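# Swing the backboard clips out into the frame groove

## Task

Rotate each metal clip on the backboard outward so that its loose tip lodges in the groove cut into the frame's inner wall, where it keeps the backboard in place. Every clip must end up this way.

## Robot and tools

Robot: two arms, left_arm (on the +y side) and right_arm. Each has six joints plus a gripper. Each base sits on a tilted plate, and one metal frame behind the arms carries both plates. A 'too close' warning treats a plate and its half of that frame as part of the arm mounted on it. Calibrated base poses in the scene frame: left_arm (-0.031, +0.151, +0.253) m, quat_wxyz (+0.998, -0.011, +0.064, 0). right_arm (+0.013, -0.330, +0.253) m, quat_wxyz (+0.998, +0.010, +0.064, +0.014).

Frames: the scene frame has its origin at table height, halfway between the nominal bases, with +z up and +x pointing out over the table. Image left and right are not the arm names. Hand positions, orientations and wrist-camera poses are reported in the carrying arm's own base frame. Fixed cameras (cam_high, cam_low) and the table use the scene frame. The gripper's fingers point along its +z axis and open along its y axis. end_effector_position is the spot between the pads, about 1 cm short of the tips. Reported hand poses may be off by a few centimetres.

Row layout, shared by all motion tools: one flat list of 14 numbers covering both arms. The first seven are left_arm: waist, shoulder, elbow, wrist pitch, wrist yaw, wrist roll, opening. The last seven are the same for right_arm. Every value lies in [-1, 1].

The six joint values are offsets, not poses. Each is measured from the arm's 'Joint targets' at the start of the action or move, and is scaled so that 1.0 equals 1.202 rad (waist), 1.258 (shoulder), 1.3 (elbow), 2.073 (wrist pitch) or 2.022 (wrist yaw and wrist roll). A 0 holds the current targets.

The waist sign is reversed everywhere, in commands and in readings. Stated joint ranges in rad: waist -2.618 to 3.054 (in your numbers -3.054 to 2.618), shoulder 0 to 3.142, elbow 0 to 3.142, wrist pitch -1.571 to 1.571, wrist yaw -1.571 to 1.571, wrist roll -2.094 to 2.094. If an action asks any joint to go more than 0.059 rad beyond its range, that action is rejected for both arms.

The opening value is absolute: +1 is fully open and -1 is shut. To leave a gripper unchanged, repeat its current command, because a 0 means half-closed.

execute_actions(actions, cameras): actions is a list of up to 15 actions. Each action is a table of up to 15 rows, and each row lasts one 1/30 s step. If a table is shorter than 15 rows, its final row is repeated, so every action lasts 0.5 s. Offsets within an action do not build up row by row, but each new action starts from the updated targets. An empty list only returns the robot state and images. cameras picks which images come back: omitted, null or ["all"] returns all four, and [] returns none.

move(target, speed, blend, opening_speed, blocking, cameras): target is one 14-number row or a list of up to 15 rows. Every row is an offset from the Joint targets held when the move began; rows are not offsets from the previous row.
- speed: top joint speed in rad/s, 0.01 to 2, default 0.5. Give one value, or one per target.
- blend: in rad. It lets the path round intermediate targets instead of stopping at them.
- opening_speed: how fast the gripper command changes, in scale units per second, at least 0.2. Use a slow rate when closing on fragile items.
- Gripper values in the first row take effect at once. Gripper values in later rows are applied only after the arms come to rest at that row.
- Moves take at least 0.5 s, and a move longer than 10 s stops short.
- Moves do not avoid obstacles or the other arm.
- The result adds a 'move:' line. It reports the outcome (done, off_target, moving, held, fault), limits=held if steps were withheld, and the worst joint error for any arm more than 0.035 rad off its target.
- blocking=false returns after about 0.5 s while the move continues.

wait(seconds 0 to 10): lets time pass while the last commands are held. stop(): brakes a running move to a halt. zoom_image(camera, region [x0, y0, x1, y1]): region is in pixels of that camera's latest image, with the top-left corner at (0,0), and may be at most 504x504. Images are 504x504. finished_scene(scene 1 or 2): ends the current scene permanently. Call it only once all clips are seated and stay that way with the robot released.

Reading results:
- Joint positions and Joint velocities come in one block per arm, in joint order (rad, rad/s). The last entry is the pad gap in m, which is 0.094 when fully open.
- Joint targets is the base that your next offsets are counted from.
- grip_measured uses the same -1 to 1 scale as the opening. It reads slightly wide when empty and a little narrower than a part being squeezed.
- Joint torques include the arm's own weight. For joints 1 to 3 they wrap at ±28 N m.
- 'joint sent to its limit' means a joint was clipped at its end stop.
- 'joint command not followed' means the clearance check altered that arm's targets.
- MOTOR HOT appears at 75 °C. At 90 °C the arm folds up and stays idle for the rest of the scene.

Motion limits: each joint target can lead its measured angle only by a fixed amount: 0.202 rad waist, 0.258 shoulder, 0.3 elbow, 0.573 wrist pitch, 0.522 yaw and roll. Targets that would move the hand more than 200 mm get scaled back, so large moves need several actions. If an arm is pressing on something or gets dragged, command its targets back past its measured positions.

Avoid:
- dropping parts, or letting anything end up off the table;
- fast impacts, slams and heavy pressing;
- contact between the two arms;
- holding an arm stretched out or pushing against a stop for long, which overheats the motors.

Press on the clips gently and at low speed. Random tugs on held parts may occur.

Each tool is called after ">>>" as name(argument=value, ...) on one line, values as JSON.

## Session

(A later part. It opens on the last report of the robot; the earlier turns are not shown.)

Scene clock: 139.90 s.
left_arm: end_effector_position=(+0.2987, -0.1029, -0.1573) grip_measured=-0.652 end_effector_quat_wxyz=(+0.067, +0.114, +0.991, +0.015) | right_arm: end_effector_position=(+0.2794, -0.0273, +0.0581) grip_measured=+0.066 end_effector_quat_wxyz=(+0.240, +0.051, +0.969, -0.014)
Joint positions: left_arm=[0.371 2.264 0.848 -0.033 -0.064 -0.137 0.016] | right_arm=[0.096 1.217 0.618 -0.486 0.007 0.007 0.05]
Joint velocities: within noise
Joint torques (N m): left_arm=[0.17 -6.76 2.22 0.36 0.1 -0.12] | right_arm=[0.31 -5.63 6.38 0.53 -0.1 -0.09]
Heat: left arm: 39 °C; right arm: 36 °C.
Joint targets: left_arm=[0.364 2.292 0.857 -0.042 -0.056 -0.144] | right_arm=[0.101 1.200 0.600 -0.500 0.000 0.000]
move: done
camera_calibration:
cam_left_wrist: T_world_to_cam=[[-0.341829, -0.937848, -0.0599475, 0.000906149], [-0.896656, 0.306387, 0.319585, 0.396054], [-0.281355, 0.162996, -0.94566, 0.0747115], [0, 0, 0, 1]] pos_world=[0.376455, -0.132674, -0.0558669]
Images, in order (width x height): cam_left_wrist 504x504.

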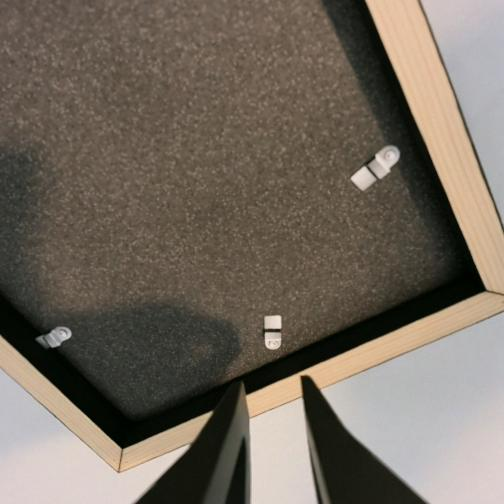

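>>> move(target=[[-0.0054,0.06,0.0179,0.0275,0,0.0633,-0.76,0,0,0,0,0,0,0.064],[-0.0054,0.1000,0.0330,0.0470,0,0.0633,-0.76,0,0,0,0,0,0,0.064]], speed=0.2, cameras=["cam_left_wrist"])

>>> zoom_image(camera="cam_left_wrist", region=[200, 320, 350, 470])

Scene clock: 144.80 s.
left_arm: end_effector_position=(+0.3018, -0.1022, -0.1879) grip_measured=-0.758 end_effector_quat_wxyz=(+0.062, +0.168, +0.984, +0.020) | right_arm: end_effector_position=(+0.2794, -0.0273, +0.0581) grip_measured=+0.066 end_effector_quat_wxyz=(+0.240, +0.051, +0.969, -0.014)
Joint positions: left_arm=[0.365 2.391 0.891 0.044 -0.063 -0.022 0.011] | right_arm=[0.096 1.217 0.618 -0.486 0.007 0.007 0.05]
Joint velocities: within noise
Joint torques (N m): left_arm=[0.17 -7.25 1.73 0.57 0.11 0.06] | right_arm=[0.32 -5.63 6.37 0.53 -0.11 -0.09]
Heat: left arm: 39 °C; right arm: 36 °C.
Joint targets: left_arm=[0.357 2.418 0.900 0.055 -0.055 -0.016] | right_arm=[0.101 1.200 0.600 -0.500 0.000 0.000]
move: done
camera_calibration:
cam_left_wrist: T_world_to_cam=[[-0.4416, -0.894302, -0.0722117, 0.0330767], [-0.85573, 0.395626, 0.333476, 0.407786], [-0.26966, 0.209057, -0.939989, 0.0487362], [0, 0, 0, 1]] pos_world=[0.376704, -0.141939, -0.087787]
Images, in order (width x height): cam_left_wrist 504x504.

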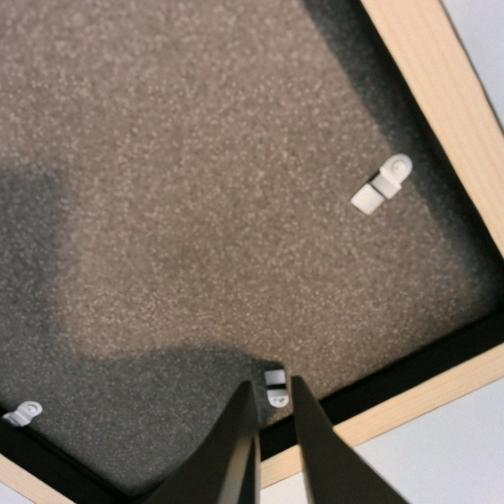

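Scaled by 3.360 from the camera's 504x504 image, which has a finer 720x720 frame.

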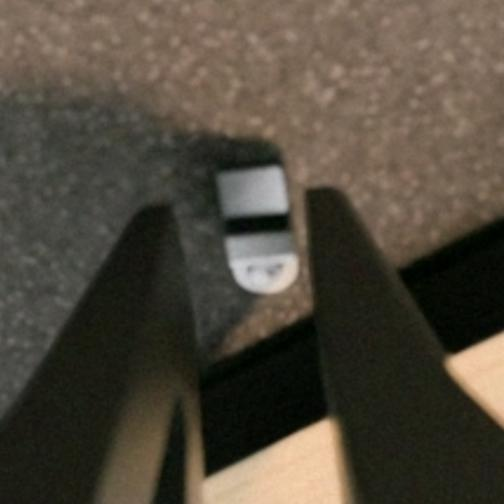

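>>> move(target=[0,0.0215,0.0088,0.0079,0,0,-0.76,0,0,0,0,0,0,0.064], speed=0.06, cameras=["cam_left_wrist"])

>>> zoom_image(camera="cam_left_wrist", region=[200, 320, 350, 470])

Scene clock: 147.27 s.
left_arm: end_effector_position=(+0.3037, -0.1029, -0.1937) grip_measured=-0.758 end_effector_quat_wxyz=(+0.064, +0.169, +0.983, +0.020) | right_arm: end_effector_position=(+0.2794, -0.0273, +0.0581) grip_measured=+0.066 end_effector_quat_wxyz=(+0.240, +0.051, +0.969, -0.014)
Joint positions: left_arm=[0.365 2.416 0.903 0.06 -0.063 -0.022 0.011] | right_arm=[0.096 1.217 0.618 -0.486 0.007 0.007 0.05]
Joint velocities: within noise
Joint torques (N m): left_arm=[0.17 -7.04 1.62 0.55 0.11 0.06] | right_arm=[0.32 -5.63 6.38 0.53 -0.11 -0.1]
Heat: left arm: 39 °C; right arm: 36 °C.
Joint targets: left_arm=[0.357 2.445 0.912 0.071 -0.055 -0.016] | right_arm=[0.101 1.200 0.600 -0.500 0.000 0.000]
move: done
camera_calibration:
cam_left_wrist: T_world_to_cam=[[-0.441732, -0.89421, -0.0725388, 0.0328392], [-0.856525, 0.396295, 0.33063, 0.411373], [-0.266906, 0.208181, -0.940969, 0.0428945], [0, 0, 0, 1]] pos_world=[0.378306, -0.14259, -0.0932678]
Images, in order (width x height): cam_left_wrist 504x504.

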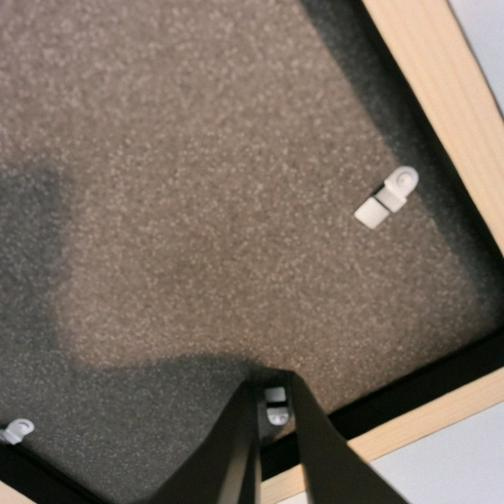

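Scaled by 3.360 from the camera's 504x504 image, which has a finer 720x720 frame.

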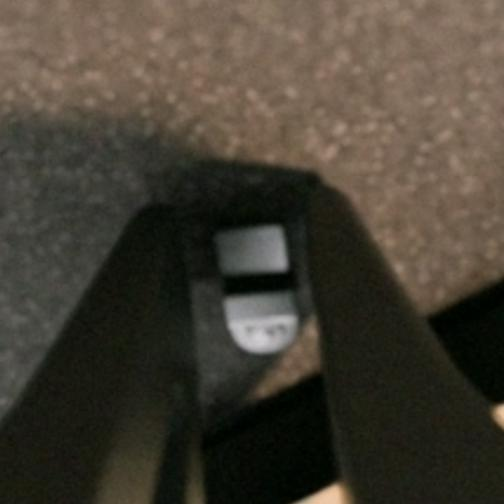

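>>> move(target=[0,0.0044,0.0012,0.0018,0,0,-0.76,0,0,0,0,0,0,0.064], speed=0.05, cameras=[])

>>> move(target=[0,0.0,0,0,0,0,-0.90,0,0,0,0,0,0,0.064], opening_speed=0.2, cameras=["cam_left_wrist"])

>>> zoom_image(camera="cam_left_wrist", region=[200, 320, 350, 470])

Scene clock: 150.57 s.
left_arm: end_effector_position=(+0.3032, -0.1027, -0.1952) grip_measured=-0.758 end_effector_quat_wxyz=(+0.063, +0.169, +0.983, +0.020) | right_arm: end_effector_position=(+0.2794, -0.0273, +0.0581) grip_measured=+0.066 end_effector_quat_wxyz=(+0.240, +0.051, +0.969, -0.014)
Joint positions: left_arm=[0.365 2.421 0.903 0.065 -0.063 -0.022 0.011] | right_arm=[0.096 1.217 0.618 -0.486 0.007 0.007 0.05]
Joint velocities: within noise
Joint torques (N m): left_arm=[0.17 -7.01 1.81 0.52 0.04 0.05] | right_arm=[0.32 -5.63 6.38 0.53 -0.11 -0.1]
Heat: left arm: 39 °C; right arm: 36 °C.
Joint targets: left_arm=[0.357 2.450 0.913 0.075 -0.055 -0.016] | right_arm=[0.101 1.200 0.600 -0.500 0.000 0.000]
move: done
No camera images: "cameras" was empty.

Scene clock: 151.47 s.
left_arm: end_effector_position=(+0.3032, -0.1027, -0.1952) grip_measured=-0.897 end_effector_quat_wxyz=(+0.063, +0.169, +0.983, +0.020) | right_arm: end_effector_position=(+0.2794, -0.0273, +0.0581) grip_measured=+0.066 end_effector_quat_wxyz=(+0.240, +0.051, +0.969, -0.014)
Joint positions: left_arm=[0.365 2.421 0.903 0.065 -0.063 -0.022 0.005] | right_arm=[0.096 1.217 0.618 -0.486 0.007 0.007 0.05]
Joint velocities: within noise
Joint torques (N m): left_arm=[0.08 -7.04 1.63 0.52 0.08 0.06] | right_arm=[0.34 -5.63 6.37 0.53 -0.11 -0.1]
Heat: left arm: 39 °C; right arm: 36 °C.
Joint targets: left_arm=[0.357 2.450 0.913 0.075 -0.055 -0.016] | right_arm=[0.101 1.200 0.600 -0.500 0.000 0.000]
move: done
camera_calibration:
cam_left_wrist: T_world_to_cam=[[-0.441784, -0.89419, -0.0724673, 0.0327034], [-0.856289, 0.396205, 0.331348, 0.411417], [-0.267576, 0.208437, -0.940721, 0.0415066], [0, 0, 0, 1]] pos_world=[0.377845, -0.142414, -0.0949061]
Images, in order (width x height): cam_left_wrist 504x504.

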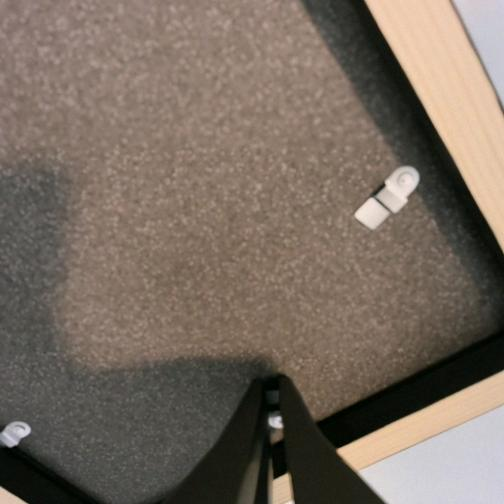

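Scaled by 3.360 from the camera's 504x504 image, which has a finer 720x720 frame.

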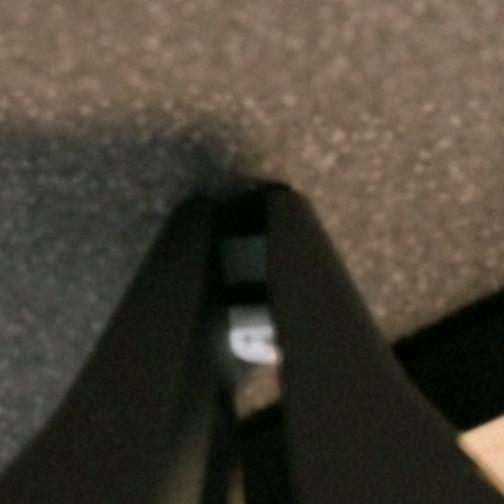

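>>> move(target=[0.0258,0.0,0,0.0019,0,0.2305,-0.90,0,0,0,0,0,0,0.064], speed=0.25, cameras=["cam_left_wrist"])

>>> zoom_image(camera="cam_left_wrist", region=[200, 320, 350, 470])

Scene clock: 156.13 s.
left_arm: end_effector_position=(+0.3014, -0.1076, -0.1953) grip_measured=-0.897 end_effector_quat_wxyz=(+0.057, +0.396, +0.916, +0.030) | right_arm: end_effector_position=(+0.2794, -0.0273, +0.0581) grip_measured=+0.066 end_effector_quat_wxyz=(+0.240, +0.051, +0.969, -0.014)
Joint positions: left_arm=[0.378 2.421 0.903 0.065 -0.057 0.442 0.005] | right_arm=[0.096 1.217 0.618 -0.486 0.007 0.007 0.05]
Joint velocities: within noise
Joint torques (N m): left_arm=[1.48 -7.16 1.73 0.56 0.06 0.04] | right_arm=[0.32 -5.63 6.37 0.53 -0.11 -0.09]
Heat: left arm: 38 °C; right arm: 36 °C.
Joint targets: left_arm=[0.389 2.450 0.913 0.079 -0.055 0.450] | right_arm=[0.101 1.200 0.600 -0.500 0.000 0.000]
move: done
camera_calibration:
cam_left_wrist: T_world_to_cam=[[-0.800641, -0.589237, -0.108509, 0.16143], [-0.582794, 0.723892, 0.369231, 0.372053], [-0.139016, 0.35886, -0.922981, 0.0228753], [0, 0, 0, 1]] pos_world=[0.349258, -0.182415, -0.0987437]
Images, in order (width x height): cam_left_wrist 504x504.

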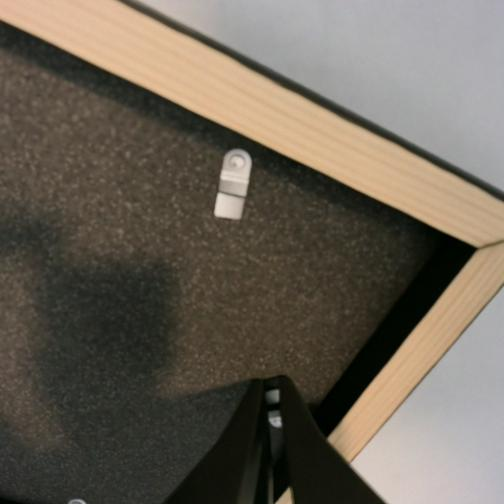

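Scaled by 3.360 from the camera's 504x504 image, which has a finer 720x720 frame.

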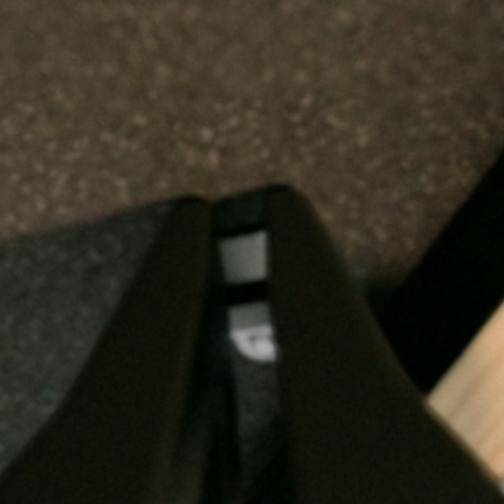

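>>> move(target=[[0,0,0,0,0,0,-0.80,0,0,0,0,0,0,0.064],[0,-0.064,0,0,0,0,-0.80,0,0,0,0,0,0,0.064],[0,-0.16,-0.057,-0.055,0,0,-0.80,0,0,0,0,0,0,0.064]], speed=0.3, blend=[0,0.02,0], opening_speed=0.5, cameras=["cam_left_wrist"])

Scene clock: 158.67 s.
left_arm: end_effector_position=(+0.2957, -0.1054, -0.1609) grip_measured=-0.802 end_effector_quat_wxyz=(+0.058, +0.397, +0.915, +0.030) | right_arm: end_effector_position=(+0.2794, -0.0273, +0.0581) grip_measured=+0.066 end_effector_quat_wxyz=(+0.240, +0.051, +0.969, -0.014)
Joint positions: left_arm=[0.378 2.276 0.846 -0.024 -0.057 0.444 0.009] | right_arm=[0.096 1.217 0.618 -0.486 0.007 0.007 0.05]
Joint velocities: within noise
Joint torques (N m): left_arm=[1.65 -11.26 0.84 0.32 0.01 0.05] | right_arm=[0.32 -5.63 6.37 0.53 -0.1 -0.09]
Heat: left arm: 38 °C; right arm: 36 °C.
Joint targets: left_arm=[0.389 2.249 0.839 -0.035 -0.055 0.450] | right_arm=[0.101 1.200 0.600 -0.500 0.000 0.000]
move: done
camera_calibration:
cam_left_wrist: T_world_to_cam=[[-0.801717, -0.58771, -0.10884, 0.162406], [-0.581548, 0.724954, 0.369113, 0.35418], [-0.138027, 0.35922, -0.922989, 0.0528064], [0, 0, 0, 1]] pos_world=[0.343465, -0.180285, -0.0643162]
Images, in order (width x height): cam_left_wrist 504x504.

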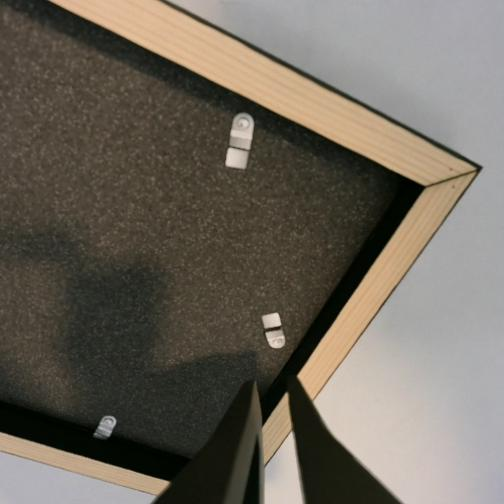

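>>> zoom_image(camera="cam_left_wrist", region=[230, 290, 310, 370])

Scaled by 6.300 from the camera's 504x504 image, which has a finer 720x720 frame.

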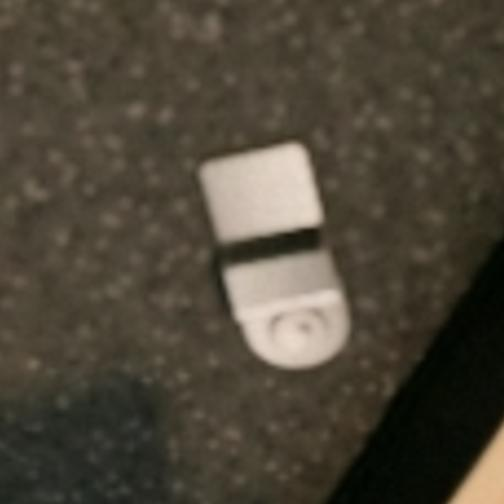

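>>> move(target=[[0.0283,0.0,-0.0123,0.0,-0.0124,0.2666,0.01,0,0,0,0,0,0,0.064],[0.0283,0.1208,-0.0123,0.0593,-0.0124,0.2666,0.01,0,0,0,0,0,0,0.064]], speed=[0.5,0.25], opening_speed=0.9, cameras=["cam_left_wrist"])

>>> zoom_image(camera="cam_left_wrist", region=[150, 300, 350, 500])

Scene clock: 164.97 s.
left_arm: end_effector_position=(+0.2829, -0.1080, -0.1884) grip_measured=+0.008 end_effector_quat_wxyz=(+0.040, +0.640, +0.766, +0.052) | right_arm: end_effector_position=(+0.2794, -0.0273, +0.0581) grip_measured=+0.066 end_effector_quat_wxyz=(+0.240, +0.051, +0.969, -0.014)
Joint positions: left_arm=[0.414 2.376 0.83 0.081 -0.077 0.983 0.047] | right_arm=[0.096 1.217 0.618 -0.486 0.007 0.007 0.05]
Joint velocities: within noise
Joint torques (N m): left_arm=[1.37 -6.99 -0.03 0.4 0.01 0.04] | right_arm=[0.32 -5.63 6.37 0.53 -0.1 -0.1]
Heat: left arm: 39 °C; right arm: 36 °C.
Joint targets: left_arm=[0.422 2.401 0.823 0.088 -0.081 0.989] | right_arm=[0.101 1.200 0.600 -0.500 0.000 0.000]
move: done
camera_calibration:
cam_left_wrist: T_world_to_cam=[[-0.990463, -0.0529288, -0.127204, 0.255282], [-0.105179, 0.886831, 0.449964, 0.256733], [0.0889923, 0.459052, -0.883941, -0.0194857], [0, 0, 0, 1]] pos_world=[0.281585, -0.205223, -0.100272]
Images, in order (width x height): cam_left_wrist 504x504.

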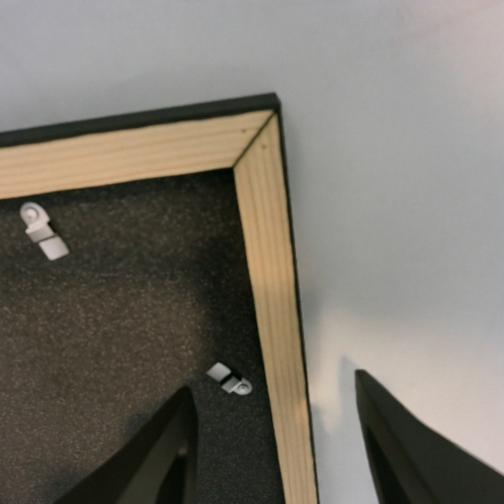

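Scaled by 2.520 from the camera's 504x504 image, which has a finer 720x720 frame.

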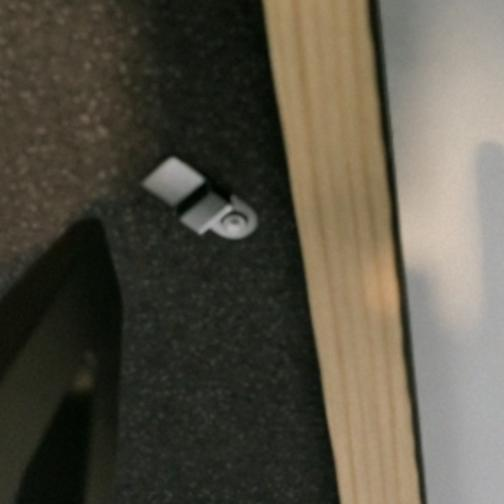

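>>> move(target=[0.0066,0.0318,0.0277,0.0116,0,0,0.01,0,0,0,0,0,0,0.064], speed=0.1, cameras=["cam_left_wrist"])

>>> zoom_image(camera="cam_left_wrist", region=[150, 300, 350, 500])

Scene clock: 167.63 s.
left_arm: end_effector_position=(+0.2873, -0.1125, -0.1959) grip_measured=+0.008 end_effector_quat_wxyz=(+0.045, +0.643, +0.763, +0.053) | right_arm: end_effector_position=(+0.2794, -0.0273, +0.0581) grip_measured=+0.066 end_effector_quat_wxyz=(+0.240, +0.051, +0.969, -0.014)
Joint positions: left_arm=[0.421 2.412 0.853 0.105 -0.078 0.983 0.047] | right_arm=[0.096 1.217 0.618 -0.486 0.007 0.007 0.05]
Joint velocities: within noise
Joint torques (N m): left_arm=[1.39 -6.8 1.03 0.48 -0.03 0.04] | right_arm=[0.32 -5.63 6.38 0.53 -0.1 -0.1]
Heat: left arm: 38 °C; right arm: 36 °C.
Joint targets: left_arm=[0.430 2.441 0.859 0.112 -0.081 0.989] | right_arm=[0.101 1.200 0.600 -0.500 0.000 0.000]
move: done
camera_calibration:
cam_left_wrist: T_world_to_cam=[[-0.989529, -0.0459435, -0.136826, 0.257094], [-0.102881, 0.889404, 0.445393, 0.263251], [0.10123, 0.454806, -0.884818, -0.0286661], [0, 0, 0, 1]] pos_world=[0.284388, -0.209287, -0.107437]
Images, in order (width x height): cam_left_wrist 504x504.

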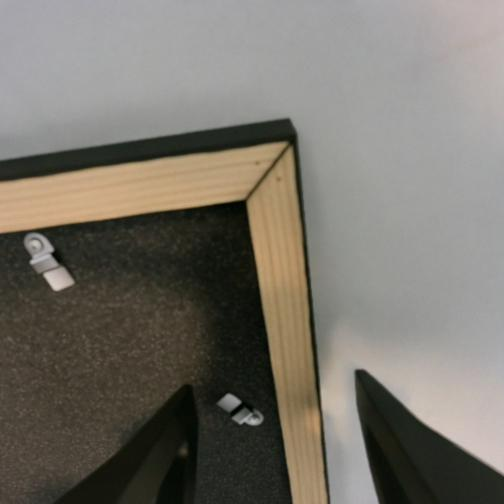

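Scaled by 2.520 from the camera's 504x504 image, which has a finer 720x720 frame.

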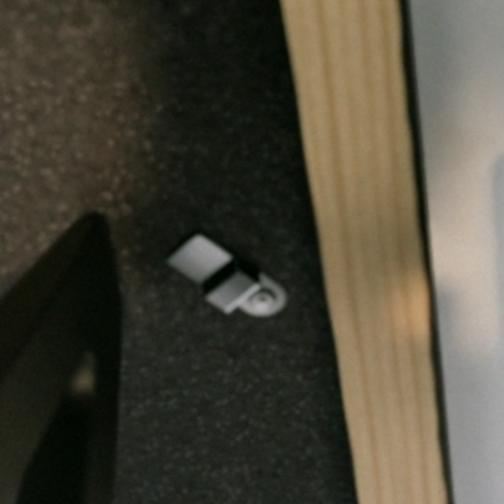

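>>> move(target=[[-0.0200,-0.0636,-0.0269,-0.0145,0,0,0.01,0,0,0,0,0,0,0.064],[0.0058,0.0008,-0.0015,0.0014,0,0,0.01,0,0,0,0,0,0,0.064]], speed=[0.25,0.12], cameras=["cam_left_wrist"])

>>> zoom_image(camera="cam_left_wrist", region=[150, 300, 350, 500])

Scene clock: 170.97 s.
left_arm: end_effector_position=(+0.2859, -0.1142, -0.1966) grip_measured=+0.008 end_effector_quat_wxyz=(+0.045, +0.646, +0.760, +0.054) | right_arm: end_effector_position=(+0.2794, -0.0273, +0.0581) grip_measured=+0.066 end_effector_quat_wxyz=(+0.240, +0.051, +0.969, -0.014)
Joint positions: left_arm=[0.429 2.414 0.851 0.108 -0.079 0.984 0.047] | right_arm=[0.096 1.217 0.618 -0.486 0.007 0.007 0.05]
Joint velocities: within noise
Joint torques (N m): left_arm=[1.32 -6.84 0.98 0.49 0.01 0.06] | right_arm=[0.32 -5.63 6.37 0.53 -0.1 -0.09]
Heat: left arm: 38 °C; right arm: 36 °C.
Joint targets: left_arm=[0.437 2.442 0.857 0.115 -0.081 0.989] | right_arm=[0.101 1.200 0.600 -0.500 0.000 0.000]
move: done
camera_calibration:
cam_left_wrist: T_world_to_cam=[[-0.989915, -0.0379613, -0.136482, 0.256558], [-0.0956617, 0.889719, 0.446373, 0.263148], [0.104486, 0.454927, -0.884378, -0.029164], [0, 0, 0, 1]] pos_world=[0.282191, -0.211121, -0.108238]
Images, in order (width x height): cam_left_wrist 504x504.

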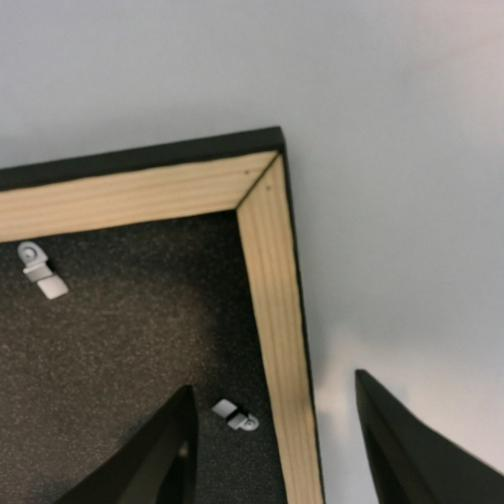

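Scaled by 2.520 from the camera's 504x504 image, which has a finer 720x720 frame.

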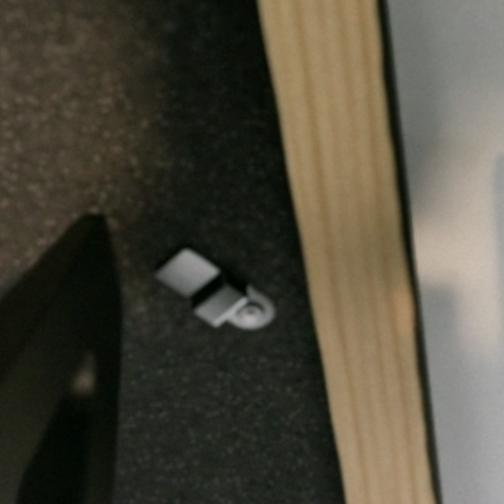

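>>> move(target=[0,0.0048,0.0008,0.0020,0,0,0.01,0,0,0,0,0,0,0.064], speed=0.05, cameras=[])

>>> move(target=[0,0.0040,0.0004,0.0012,0,0,0.01,0,0,0,0,0,0,0.064], speed=0.05, cameras=[])

Scene clock: 174.93 s.
left_arm: end_effector_position=(+0.2854, -0.1140, -0.1979) grip_measured=+0.008 end_effector_quat_wxyz=(+0.044, +0.646, +0.760, +0.053) | right_arm: end_effector_position=(+0.2794, -0.0273, +0.0581) grip_measured=+0.066 end_effector_quat_wxyz=(+0.240, +0.051, +0.969, -0.014)
Joint positions: left_arm=[0.429 2.419 0.851 0.112 -0.079 0.984 0.047] | right_arm=[0.096 1.217 0.618 -0.486 0.007 0.007 0.05]
Joint velocities: within noise
Joint torques (N m): left_arm=[1.32 -6.79 1.22 0.49 0 0.03] | right_arm=[0.32 -5.63 6.38 0.53 -0.1 -0.09]
Heat: left arm: 38 °C; right arm: 36 °C.
Joint targets: left_arm=[0.437 2.448 0.858 0.119 -0.081 0.989] | right_arm=[0.101 1.200 0.600 -0.500 0.000 0.000]
move: done
No camera images: "cameras" was empty.

Scene clock: 175.63 s.
left_arm: end_effector_position=(+0.2857, -0.1142, -0.1982) grip_measured=+0.008 end_effector_quat_wxyz=(+0.045, +0.646, +0.760, +0.054) | right_arm: end_effector_position=(+0.2794, -0.0273, +0.0581) grip_measured=+0.066 end_effector_quat_wxyz=(+0.240, +0.051, +0.969, -0.014)
Joint positions: left_arm=[0.429 2.42 0.851 0.115 -0.079 0.984 0.047] | right_arm=[0.096 1.217 0.618 -0.486 0.007 0.007 0.05]
Joint velocities: within noise
Joint torques (N m): left_arm=[1.46 -6.49 1.22 0.48 -0.05 0.06] | right_arm=[0.32 -5.61 6.38 0.53 -0.11 -0.1]
Heat: left arm: 38 °C; right arm: 36 °C.
Joint targets: left_arm=[0.437 2.453 0.858 0.122 -0.081 0.989] | right_arm=[0.101 1.200 0.600 -0.500 0.000 0.000]
move: done
No camera images: "cameras" was empty.

>>> move(target=[0,0.0028,0,0.0004,0,0,-0.45,0,0,0,0,0,0,0.064], opening_speed=0.35, speed=0.05, cameras=["cam_left_wrist"])

>>> zoom_image(camera="cam_left_wrist", region=[150, 300, 350, 500])

Scene clock: 177.90 s.
left_arm: end_effector_position=(+0.2877, -0.1160, -0.1980) grip_measured=-0.446 end_effector_quat_wxyz=(+0.048, +0.650, +0.756, +0.058) | right_arm: end_effector_position=(+0.2794, -0.0273, +0.0581) grip_measured=+0.066 end_effector_quat_wxyz=(+0.240, +0.051, +0.969, -0.014)
Joint positions: left_arm=[0.436 2.421 0.853 0.123 -0.086 0.99 0.026] | right_arm=[0.096 1.217 0.618 -0.486 0.007 0.007 0.05]
Joint velocities: within noise
Joint torques (N m): left_arm=[0.98 -6.31 1.01 0.42 0.04 -0.11] | right_arm=[0.32 -5.63 6.37 0.53 -0.11 -0.09]
Heat: left arm: 38 °C; right arm: 36 °C.
Joint targets: left_arm=[0.437 2.457 0.859 0.122 -0.081 0.989] | right_arm=[0.101 1.200 0.600 -0.500 0.000 0.000]
move: done
camera_calibration:
cam_left_wrist: T_world_to_cam=[[-0.98868, -0.0248073, -0.147976, 0.257014], [-0.0894326, 0.889328, 0.448439, 0.264076], [0.120475, 0.456597, -0.881479, -0.0336007], [0, 0, 0, 1]] pos_world=[0.281769, -0.213132, -0.110008]
Images, in order (width x height): cam_left_wrist 504x504.

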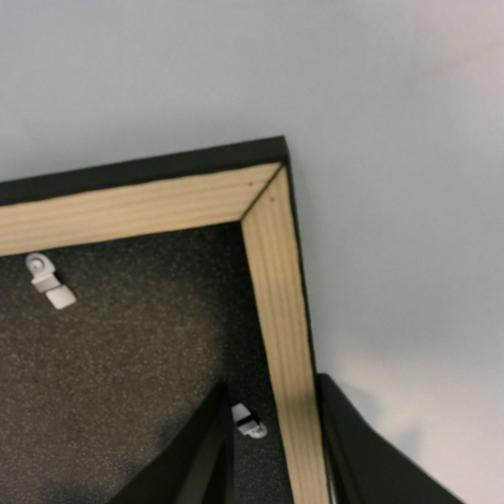

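Scaled by 2.520 from the camera's 504x504 image, which has a finer 720x720 frame.

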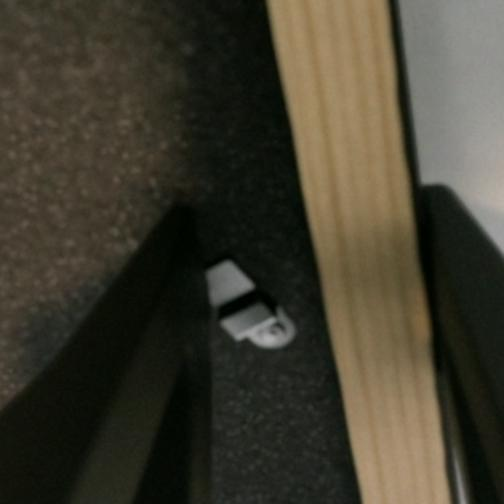

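>>> move(target=[0,0,0,0,0,0,-0.58,0,0,0,0,0,0,0.064], opening_speed=0.3, cameras=["cam_left_wrist"])

>>> zoom_image(camera="cam_left_wrist", region=[150, 300, 350, 500])

Scene clock: 179.27 s.
left_arm: end_effector_position=(+0.2855, -0.1171, -0.1983) grip_measured=-0.577 end_effector_quat_wxyz=(+0.047, +0.651, +0.756, +0.052) | right_arm: end_effector_position=(+0.2794, -0.0273, +0.0581) grip_measured=+0.066 end_effector_quat_wxyz=(+0.240, +0.051, +0.969, -0.014)
Joint positions: left_arm=[0.436 2.421 0.853 0.117 -0.075 0.992 0.02] | right_arm=[0.096 1.217 0.618 -0.486 0.007 0.007 0.05]
Joint velocities: within noise
Joint torques (N m): left_arm=[0.85 -6.37 0.92 0.5 -0.06 -0.04] | right_arm=[0.31 -5.61 6.38 0.53 -0.1 -0.1]
Heat: left arm: 38 °C; right arm: 36 °C.
Joint targets: left_arm=[0.437 2.457 0.859 0.122 -0.081 0.989] | right_arm=[0.101 1.200 0.600 -0.500 0.000 0.000]
move: off_target (left_arm); left_arm: the shoulder is farthest, 0.036 rad from its target
camera_calibration:
cam_left_wrist: T_world_to_cam=[[-0.990172, -0.0233818, -0.137884, 0.25741], [-0.0827918, 0.8926, 0.443182, 0.262451], [0.112713, 0.450243, -0.885764, -0.0325155], [0, 0, 0, 1]] pos_world=[0.280274, -0.213605, -0.109622]
Images, in order (width x height): cam_left_wrist 504x504.

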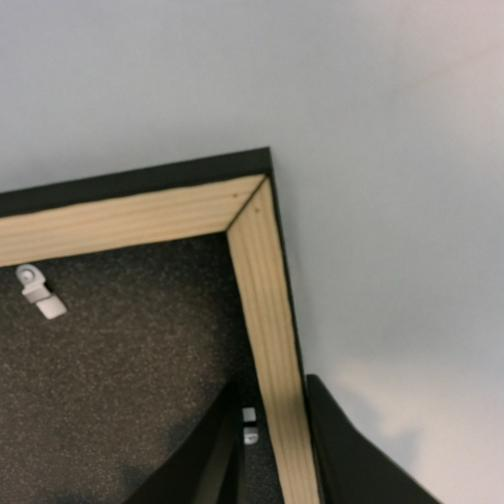

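Scaled by 2.520 from the camera's 504x504 image, which has a finer 720x720 frame.

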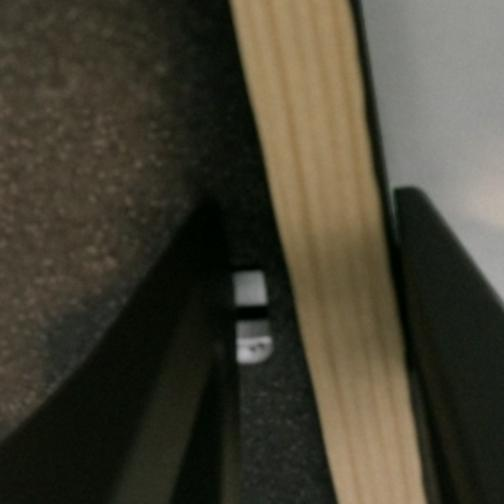

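>>> move(target=[[0,0,0,0,0,0,-0.54,0,0,0,0,0,0,0.064],[0,-0.0636,0,0,0,0,-0.54,0,0,0,0,0,0,0.064],[-0.0141,-0.0874,-0.0385,-0.0145,0,-0.0064,-0.289,0,0,0,0,0,0,0.064],[-0.0141,-0.0056,-0.0108,0.0007,0,-0.0064,-0.289,0,0,0,0,0,0,0.064]], speed=[0.2,0.2,0.2,0.1], blend=[0,0.02,0,0], opening_speed=0.8, cameras=["cam_left_wrist"])

>>> zoom_image(camera="cam_left_wrist", region=[150, 300, 350, 500])

Scene clock: 185.27 s.
left_arm: end_effector_position=(+0.2804, -0.1112, -0.1976) grip_measured=-0.291 end_effector_quat_wxyz=(+0.040, +0.645, +0.762, +0.052) | right_arm: end_effector_position=(+0.2794, -0.0273, +0.0581) grip_measured=+0.066 end_effector_quat_wxyz=(+0.240, +0.051, +0.969, -0.014)
Joint positions: left_arm=[0.427 2.413 0.835 0.113 -0.078 0.982 0.033] | right_arm=[0.096 1.217 0.618 -0.486 0.007 0.007 0.05]
Joint velocities: within noise
Joint torques (N m): left_arm=[0.34 -6.04 1.37 0.51 -0.02 -0.06] | right_arm=[0.31 -5.63 6.37 0.53 -0.1 -0.09]
Heat: left arm: 38 °C; right arm: 36 °C.
Joint targets: left_arm=[0.421 2.450 0.845 0.124 -0.081 0.976] | right_arm=[0.101 1.200 0.600 -0.500 0.000 0.000]
move: off_target (left_arm); left_arm: the shoulder is farthest, 0.037 rad from its target
camera_calibration:
cam_left_wrist: T_world_to_cam=[[-0.990928, -0.0412363, -0.127914, 0.252763], [-0.0950608, 0.887855, 0.450197, 0.260709], [0.0950047, 0.458272, -0.88372, -0.0276466], [0, 0, 0, 1]] pos_world=[0.27788, -0.208379, -0.10947]
Images, in order (width x height): cam_left_wrist 504x504.

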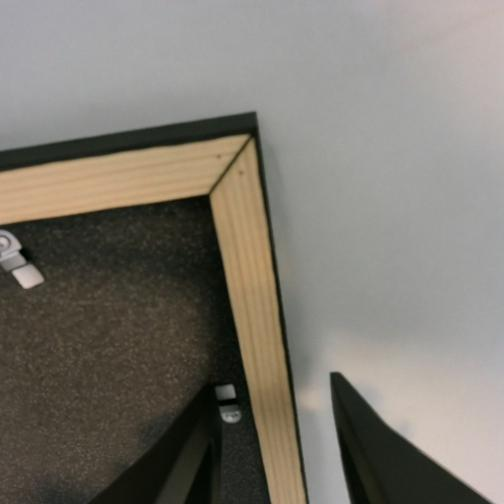

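Scaled by 2.520 from the camera's 504x504 image, which has a finer 720x720 frame.

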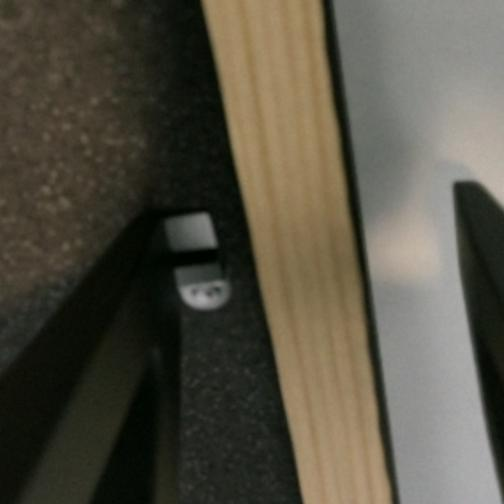

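>>> move(target=[[0,-0.0636,0,0,0,0,-0.289,0,0,0,0,0,0,0.064],[-0.0125,-0.0874,-0.0269,-0.0145,0,0,-0.21,0,0,0,0,0,0,0.064],[0.0154,0.0016,0.0066,-0.0034,0,0,-0.21,0,0,0,0,0,0,0.064]], speed=[0.2,0.2,0.1], blend=[0.02,0,0], opening_speed=0.8, cameras=["cam_left_wrist"])

>>> zoom_image(camera="cam_left_wrist", region=[150, 300, 350, 500])

Scene clock: 190.80 s.
left_arm: end_effector_position=(+0.2817, -0.1123, -0.1987) grip_measured=-0.212 end_effector_quat_wxyz=(+0.039, +0.645, +0.761, +0.053) | right_arm: end_effector_position=(+0.2794, -0.0273, +0.0581) grip_measured=+0.066 end_effector_quat_wxyz=(+0.240, +0.051, +0.969, -0.014)
Joint positions: left_arm=[0.43 2.42 0.845 0.108 -0.081 0.981 0.037] | right_arm=[0.096 1.217 0.618 -0.486 0.007 0.007 0.05]
Joint velocities: within noise
Joint torques (N m): left_arm=[1.5 -6.57 1.31 0.48 -0.01 -0.07] | right_arm=[0.32 -5.63 6.37 0.53 -0.11 -0.1]
Heat: left arm: 38 °C; right arm: 36 °C.
Joint targets: left_arm=[0.439 2.451 0.853 0.117 -0.081 0.976] | right_arm=[0.101 1.200 0.600 -0.500 0.000 0.000]
move: done; blend cut to 0.0175 rad at target 1
camera_calibration:
cam_left_wrist: T_world_to_cam=[[-0.991042, -0.0388623, -0.127772, 0.254204], [-0.0931545, 0.886712, 0.45284, 0.262148], [0.0956987, 0.460686, -0.882389, -0.0278873], [0, 0, 0, 1]] pos_world=[0.279016, -0.209723, -0.110838]
Images, in order (width x height): cam_left_wrist 504x504.

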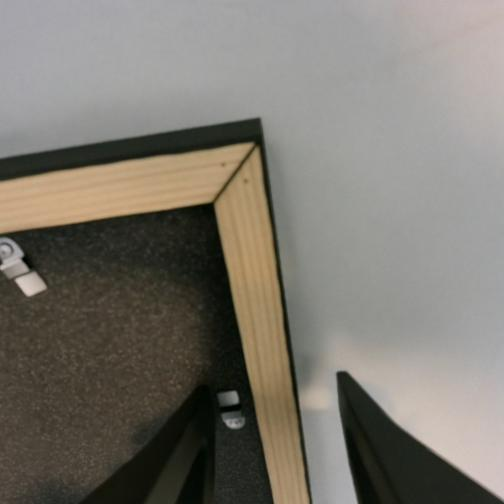

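Scaled by 2.520 from the camera's 504x504 image, which has a finer 720x720 frame.

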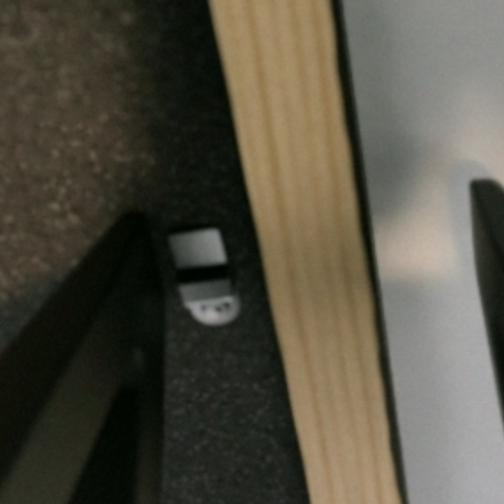

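>>> move(target=[0,0.0020,0,0,0,0,-0.69,0,0,0,0,0,0,0.064], opening_speed=0.3, speed=0.05, cameras=["cam_left_wrist"])

>>> move(target=[[0,0,0,0,0,0,-0.60,0,0,0,0,0,0,0.064],[0,-0.064,0,0,0,0,-0.60,0,0,0,0,0,0,0.064],[0,-0.16,-0.057,-0.055,0,0,-0.60,0,0,0,0,0,0,0.064]], speed=0.3, blend=[0,0.02,0], opening_speed=0.5, cameras=["cam_left_wrist"])

>>> zoom_image(camera="cam_left_wrist", region=[190, 290, 290, 390])

Scene clock: 193.87 s.
left_arm: end_effector_position=(+0.2826, -0.1133, -0.1987) grip_measured=-0.687 end_effector_quat_wxyz=(+0.040, +0.646, +0.761, +0.054) | right_arm: end_effector_position=(+0.2794, -0.0273, +0.0581) grip_measured=+0.066 end_effector_quat_wxyz=(+0.240, +0.051, +0.969, -0.014)
Joint positions: left_arm=[0.433 2.421 0.849 0.108 -0.084 0.979 0.015] | right_arm=[0.096 1.217 0.618 -0.486 0.007 0.007 0.05]
Joint velocities: within noise
Joint torques (N m): left_arm=[1.17 -6.48 0.69 0.53 0.06 -0.07] | right_arm=[0.31 -5.63 6.37 0.53 -0.1 -0.09]
Heat: left arm: 38 °C; right arm: 36 °C.
Joint targets: left_arm=[0.439 2.454 0.853 0.117 -0.081 0.976] | right_arm=[0.101 1.200 0.600 -0.500 0.000 0.000]
move: done
camera_calibration:
cam_left_wrist: T_world_to_cam=[[-0.99076, -0.0374146, -0.130363, 0.254615], [-0.0931945, 0.886137, 0.453955, 0.263361], [0.098535, 0.46191, -0.881437, -0.0280461], [0, 0, 0, 1]] pos_world=[0.279569, -0.210893, -0.111083]
Images, in order (width x height): cam_left_wrist 504x504.

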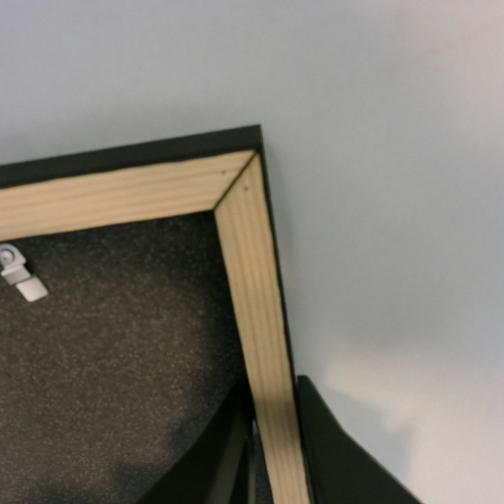

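Scene clock: 195.63 s.
left_arm: end_effector_position=(+0.2739, -0.1093, -0.1665) grip_measured=-0.602 end_effector_quat_wxyz=(+0.035, +0.646, +0.761, +0.053) | right_arm: end_effector_position=(+0.2794, -0.0273, +0.0581) grip_measured=+0.066 end_effector_quat_wxyz=(+0.240, +0.051, +0.969, -0.014)
Joint positions: left_arm=[0.433 2.277 0.786 0.016 -0.084 0.979 0.019] | right_arm=[0.096 1.217 0.618 -0.486 0.007 0.007 0.05]
Joint velocities: within noise
Joint torques (N m): left_arm=[1.1 -10.7 0.4 0.32 0.02 -0.06] | right_arm=[0.32 -5.63 6.38 0.53 -0.1 -0.09]
Heat: left arm: 38 °C; right arm: 36 °C.
Joint targets: left_arm=[0.439 2.253 0.779 0.003 -0.081 0.976] | right_arm=[0.101 1.200 0.600 -0.500 0.000 0.000]
move: done
camera_calibration:
cam_left_wrist: T_world_to_cam=[[-0.991852, -0.0369093, -0.121932, 0.25206], [-0.0892469, 0.88431, 0.458291, 0.243765], [0.0909108, 0.465439, -0.880399, 0.00200742], [0, 0, 0, 1]] pos_world=[0.271579, -0.207195, -0.0792137]
Images, in order (width x height): cam_left_wrist 504x504.

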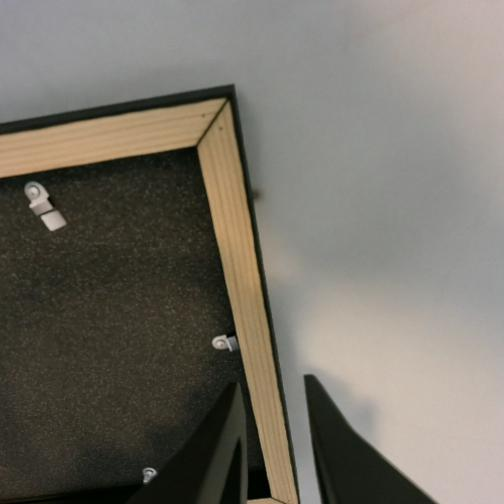

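Scaled by 5.040 from the camera's 504x504 image, which has a finer 720x720 frame.

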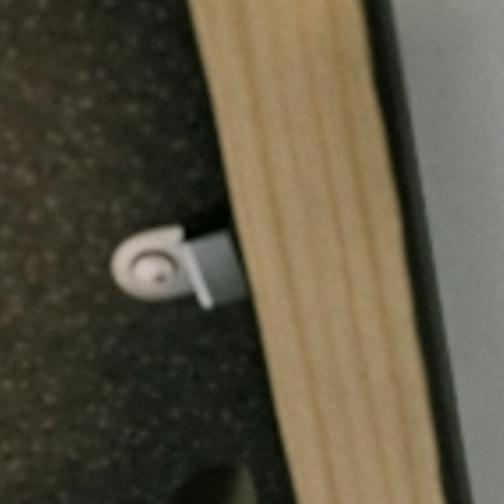

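>>> move(target=[0.0191,0.1121,0.2885,-0.1211,0,-0.1464,-0.76,0,0,0,0,0,0,0.064], speed=0.5, cameras=["cam_left_wrist"])

>>> zoom_image(camera="cam_left_wrist", region=[190, 290, 340, 440])

Scene clock: 200.93 s.
left_arm: end_effector_position=(+0.3472, -0.1512, -0.1505) grip_measured=-0.758 end_effector_quat_wxyz=(+0.054, +0.536, +0.841, +0.048) | right_arm: end_effector_position=(+0.2794, -0.0273, +0.0581) grip_measured=+0.066 end_effector_quat_wxyz=(+0.240, +0.051, +0.969, -0.014)
Joint positions: left_arm=[0.453 2.361 1.146 -0.237 -0.084 0.687 0.011] | right_arm=[0.096 1.217 0.618 -0.486 0.007 0.007 0.05]
Joint velocities: within noise
Joint torques (N m): left_arm=[1.65 -8.24 3.34 0.31 0.06 -0.07] | right_arm=[0.31 -5.63 6.38 0.53 -0.11 -0.09]
Heat: left arm: 38 °C; right arm: 36 °C.
Joint targets: left_arm=[0.462 2.394 1.154 -0.248 -0.081 0.680] | right_arm=[0.101 1.200 0.600 -0.500 0.000 0.000]
move: done
camera_calibration:
cam_left_wrist: T_world_to_cam=[[-0.941312, -0.306405, -0.141591, 0.263985], [-0.337491, 0.847347, 0.410003, 0.353401], [-0.00564975, 0.433726, -0.901027, 0.0545493], [0, 0, 0, 1]] pos_world=[0.36807, -0.242227, -0.058367]
Images, in order (width x height): cam_left_wrist 504x504.

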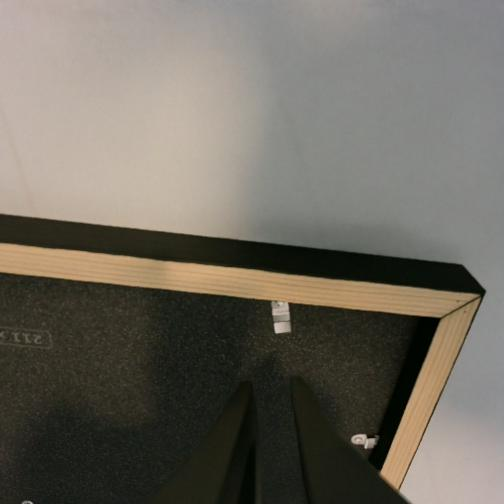

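Scaled by 3.360 from the camera's 504x504 image, which has a finer 720x720 frame.

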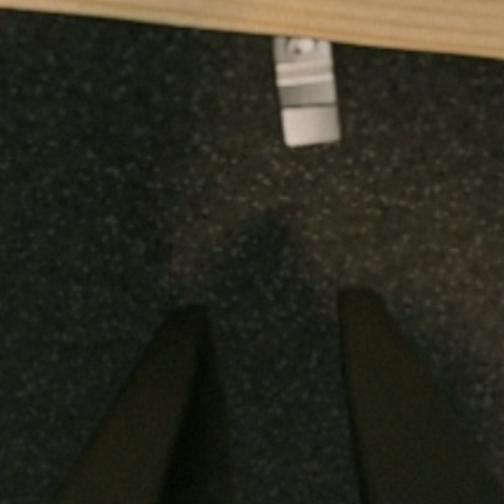

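>>> move(target=[-0.0233,0.0767,0.0162,0.0429,0.0074,0,-0.76,0,0,0,0,0,0,0.064], speed=0.2, cameras=["cam_left_wrist"])

>>> zoom_image(camera="cam_left_wrist", region=[200, 320, 350, 470])

Scene clock: 204.23 s.
left_arm: end_effector_position=(+0.3448, -0.1456, -0.1819) grip_measured=-0.758 end_effector_quat_wxyz=(+0.046, +0.531, +0.845, +0.045) | right_arm: end_effector_position=(+0.2794, -0.0273, +0.0581) grip_measured=+0.066 end_effector_quat_wxyz=(+0.240, +0.051, +0.969, -0.014)
Joint positions: left_arm=[0.44 2.461 1.162 -0.168 -0.078 0.686 0.011] | right_arm=[0.096 1.217 0.618 -0.486 0.007 0.007 0.05]
Joint velocities: within noise
Joint torques (N m): left_arm=[0.29 -8.53 3.33 0.5 0.19 -0.1] | right_arm=[0.32 -5.64 6.37 0.53 -0.11 -0.09]
Heat: left arm: 38 °C; right arm: 36 °C.
Joint targets: left_arm=[0.434 2.490 1.175 -0.159 -0.066 0.680] | right_arm=[0.101 1.200 0.600 -0.500 0.000 0.000]
move: done
camera_calibration:
cam_left_wrist: T_world_to_cam=[[-0.93945, -0.318485, -0.126494, 0.259256], [-0.341666, 0.842051, 0.41739, 0.362727], [-0.0264176, 0.435336, -0.89988, 0.0314993], [0, 0, 0, 1]] pos_world=[0.368322, -0.236578, -0.0902585]
Images, in order (width x height): cam_left_wrist 504x504.

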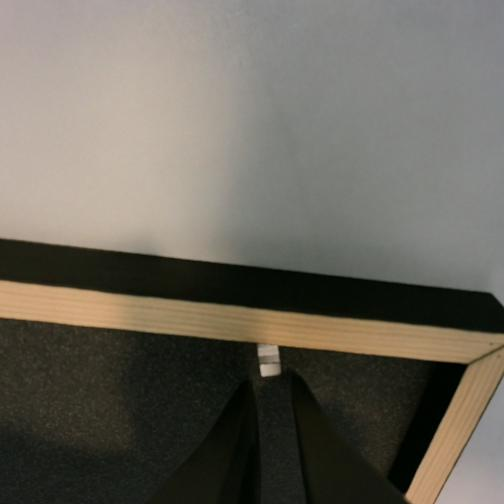

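Scaled by 3.360 from the camera's 504x504 image, which has a finer 720x720 frame.

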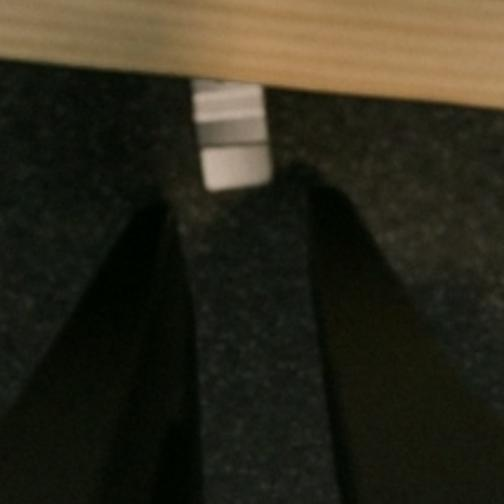

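>>> execute_actions(actions=[], cameras=["cam_left_wrist","cam_high"])

Scene clock: 210.17 s.
left_arm: end_effector_position=(+0.3450, -0.1458, -0.1818) grip_measured=-0.758 end_effector_quat_wxyz=(+0.047, +0.531, +0.845, +0.045) | right_arm: end_effector_position=(+0.2794, -0.0273, +0.0581) grip_measured=+0.066 end_effector_quat_wxyz=(+0.240, +0.051, +0.969, -0.014)
Joint positions: left_arm=[0.44 2.461 1.162 -0.167 -0.078 0.686 0.011] | right_arm=[0.096 1.217 0.618 -0.486 0.007 0.007 0.05]
Joint velocities: within noise
Joint torques (N m): left_arm=[0.39 -8.65 3.22 0.46 0.13 -0.06] | right_arm=[0.32 -5.61 6.38 0.53 -0.1 -0.1]
Heat: left arm: 38 °C; right arm: 36 °C.
Joint targets: left_arm=[0.434 2.490 1.175 -0.159 -0.066 0.680] | right_arm=[0.101 1.200 0.600 -0.500 0.000 0.000]
Tool commands: left_gripper/opening=-0.76 right_gripper/opening=+0.064
camera_calibration:
cam_left_wrist: T_world_to_cam=[[-0.939352, -0.318553, -0.127051, 0.259269], [-0.341997, 0.842411, 0.416392, 0.362933], [-0.0256137, 0.434589, -0.900264, 0.0311499], [0, 0, 0, 1]] pos_world=[0.368465, -0.236685, -0.0901386]
Images, in order (width x height): cam_high 504x504, cam_left_wrist 504x504.

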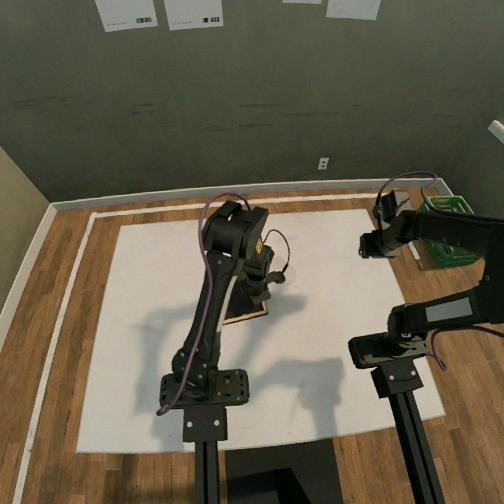

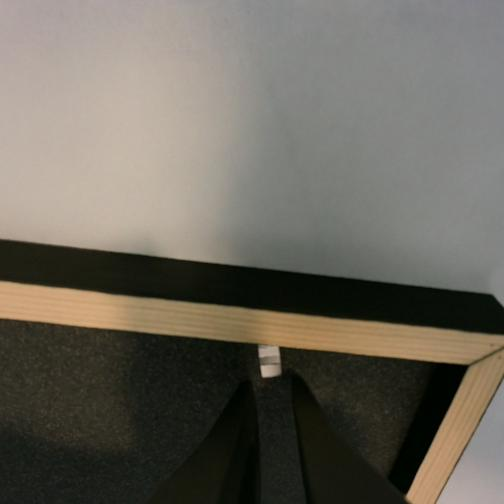

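>>> zoom_image(camera="cam_left_wrist", region=[200, 310, 340, 420])

Scaled by 3.600 from the camera's 504x504 image, which has a finer 720x720 frame.

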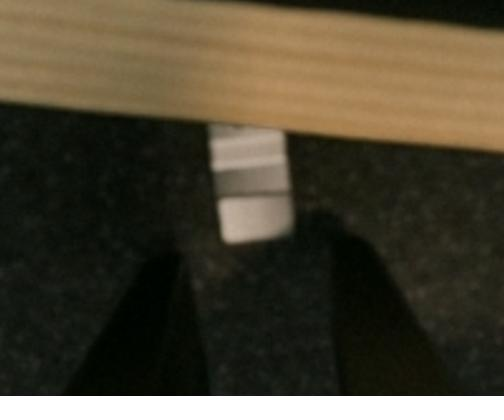

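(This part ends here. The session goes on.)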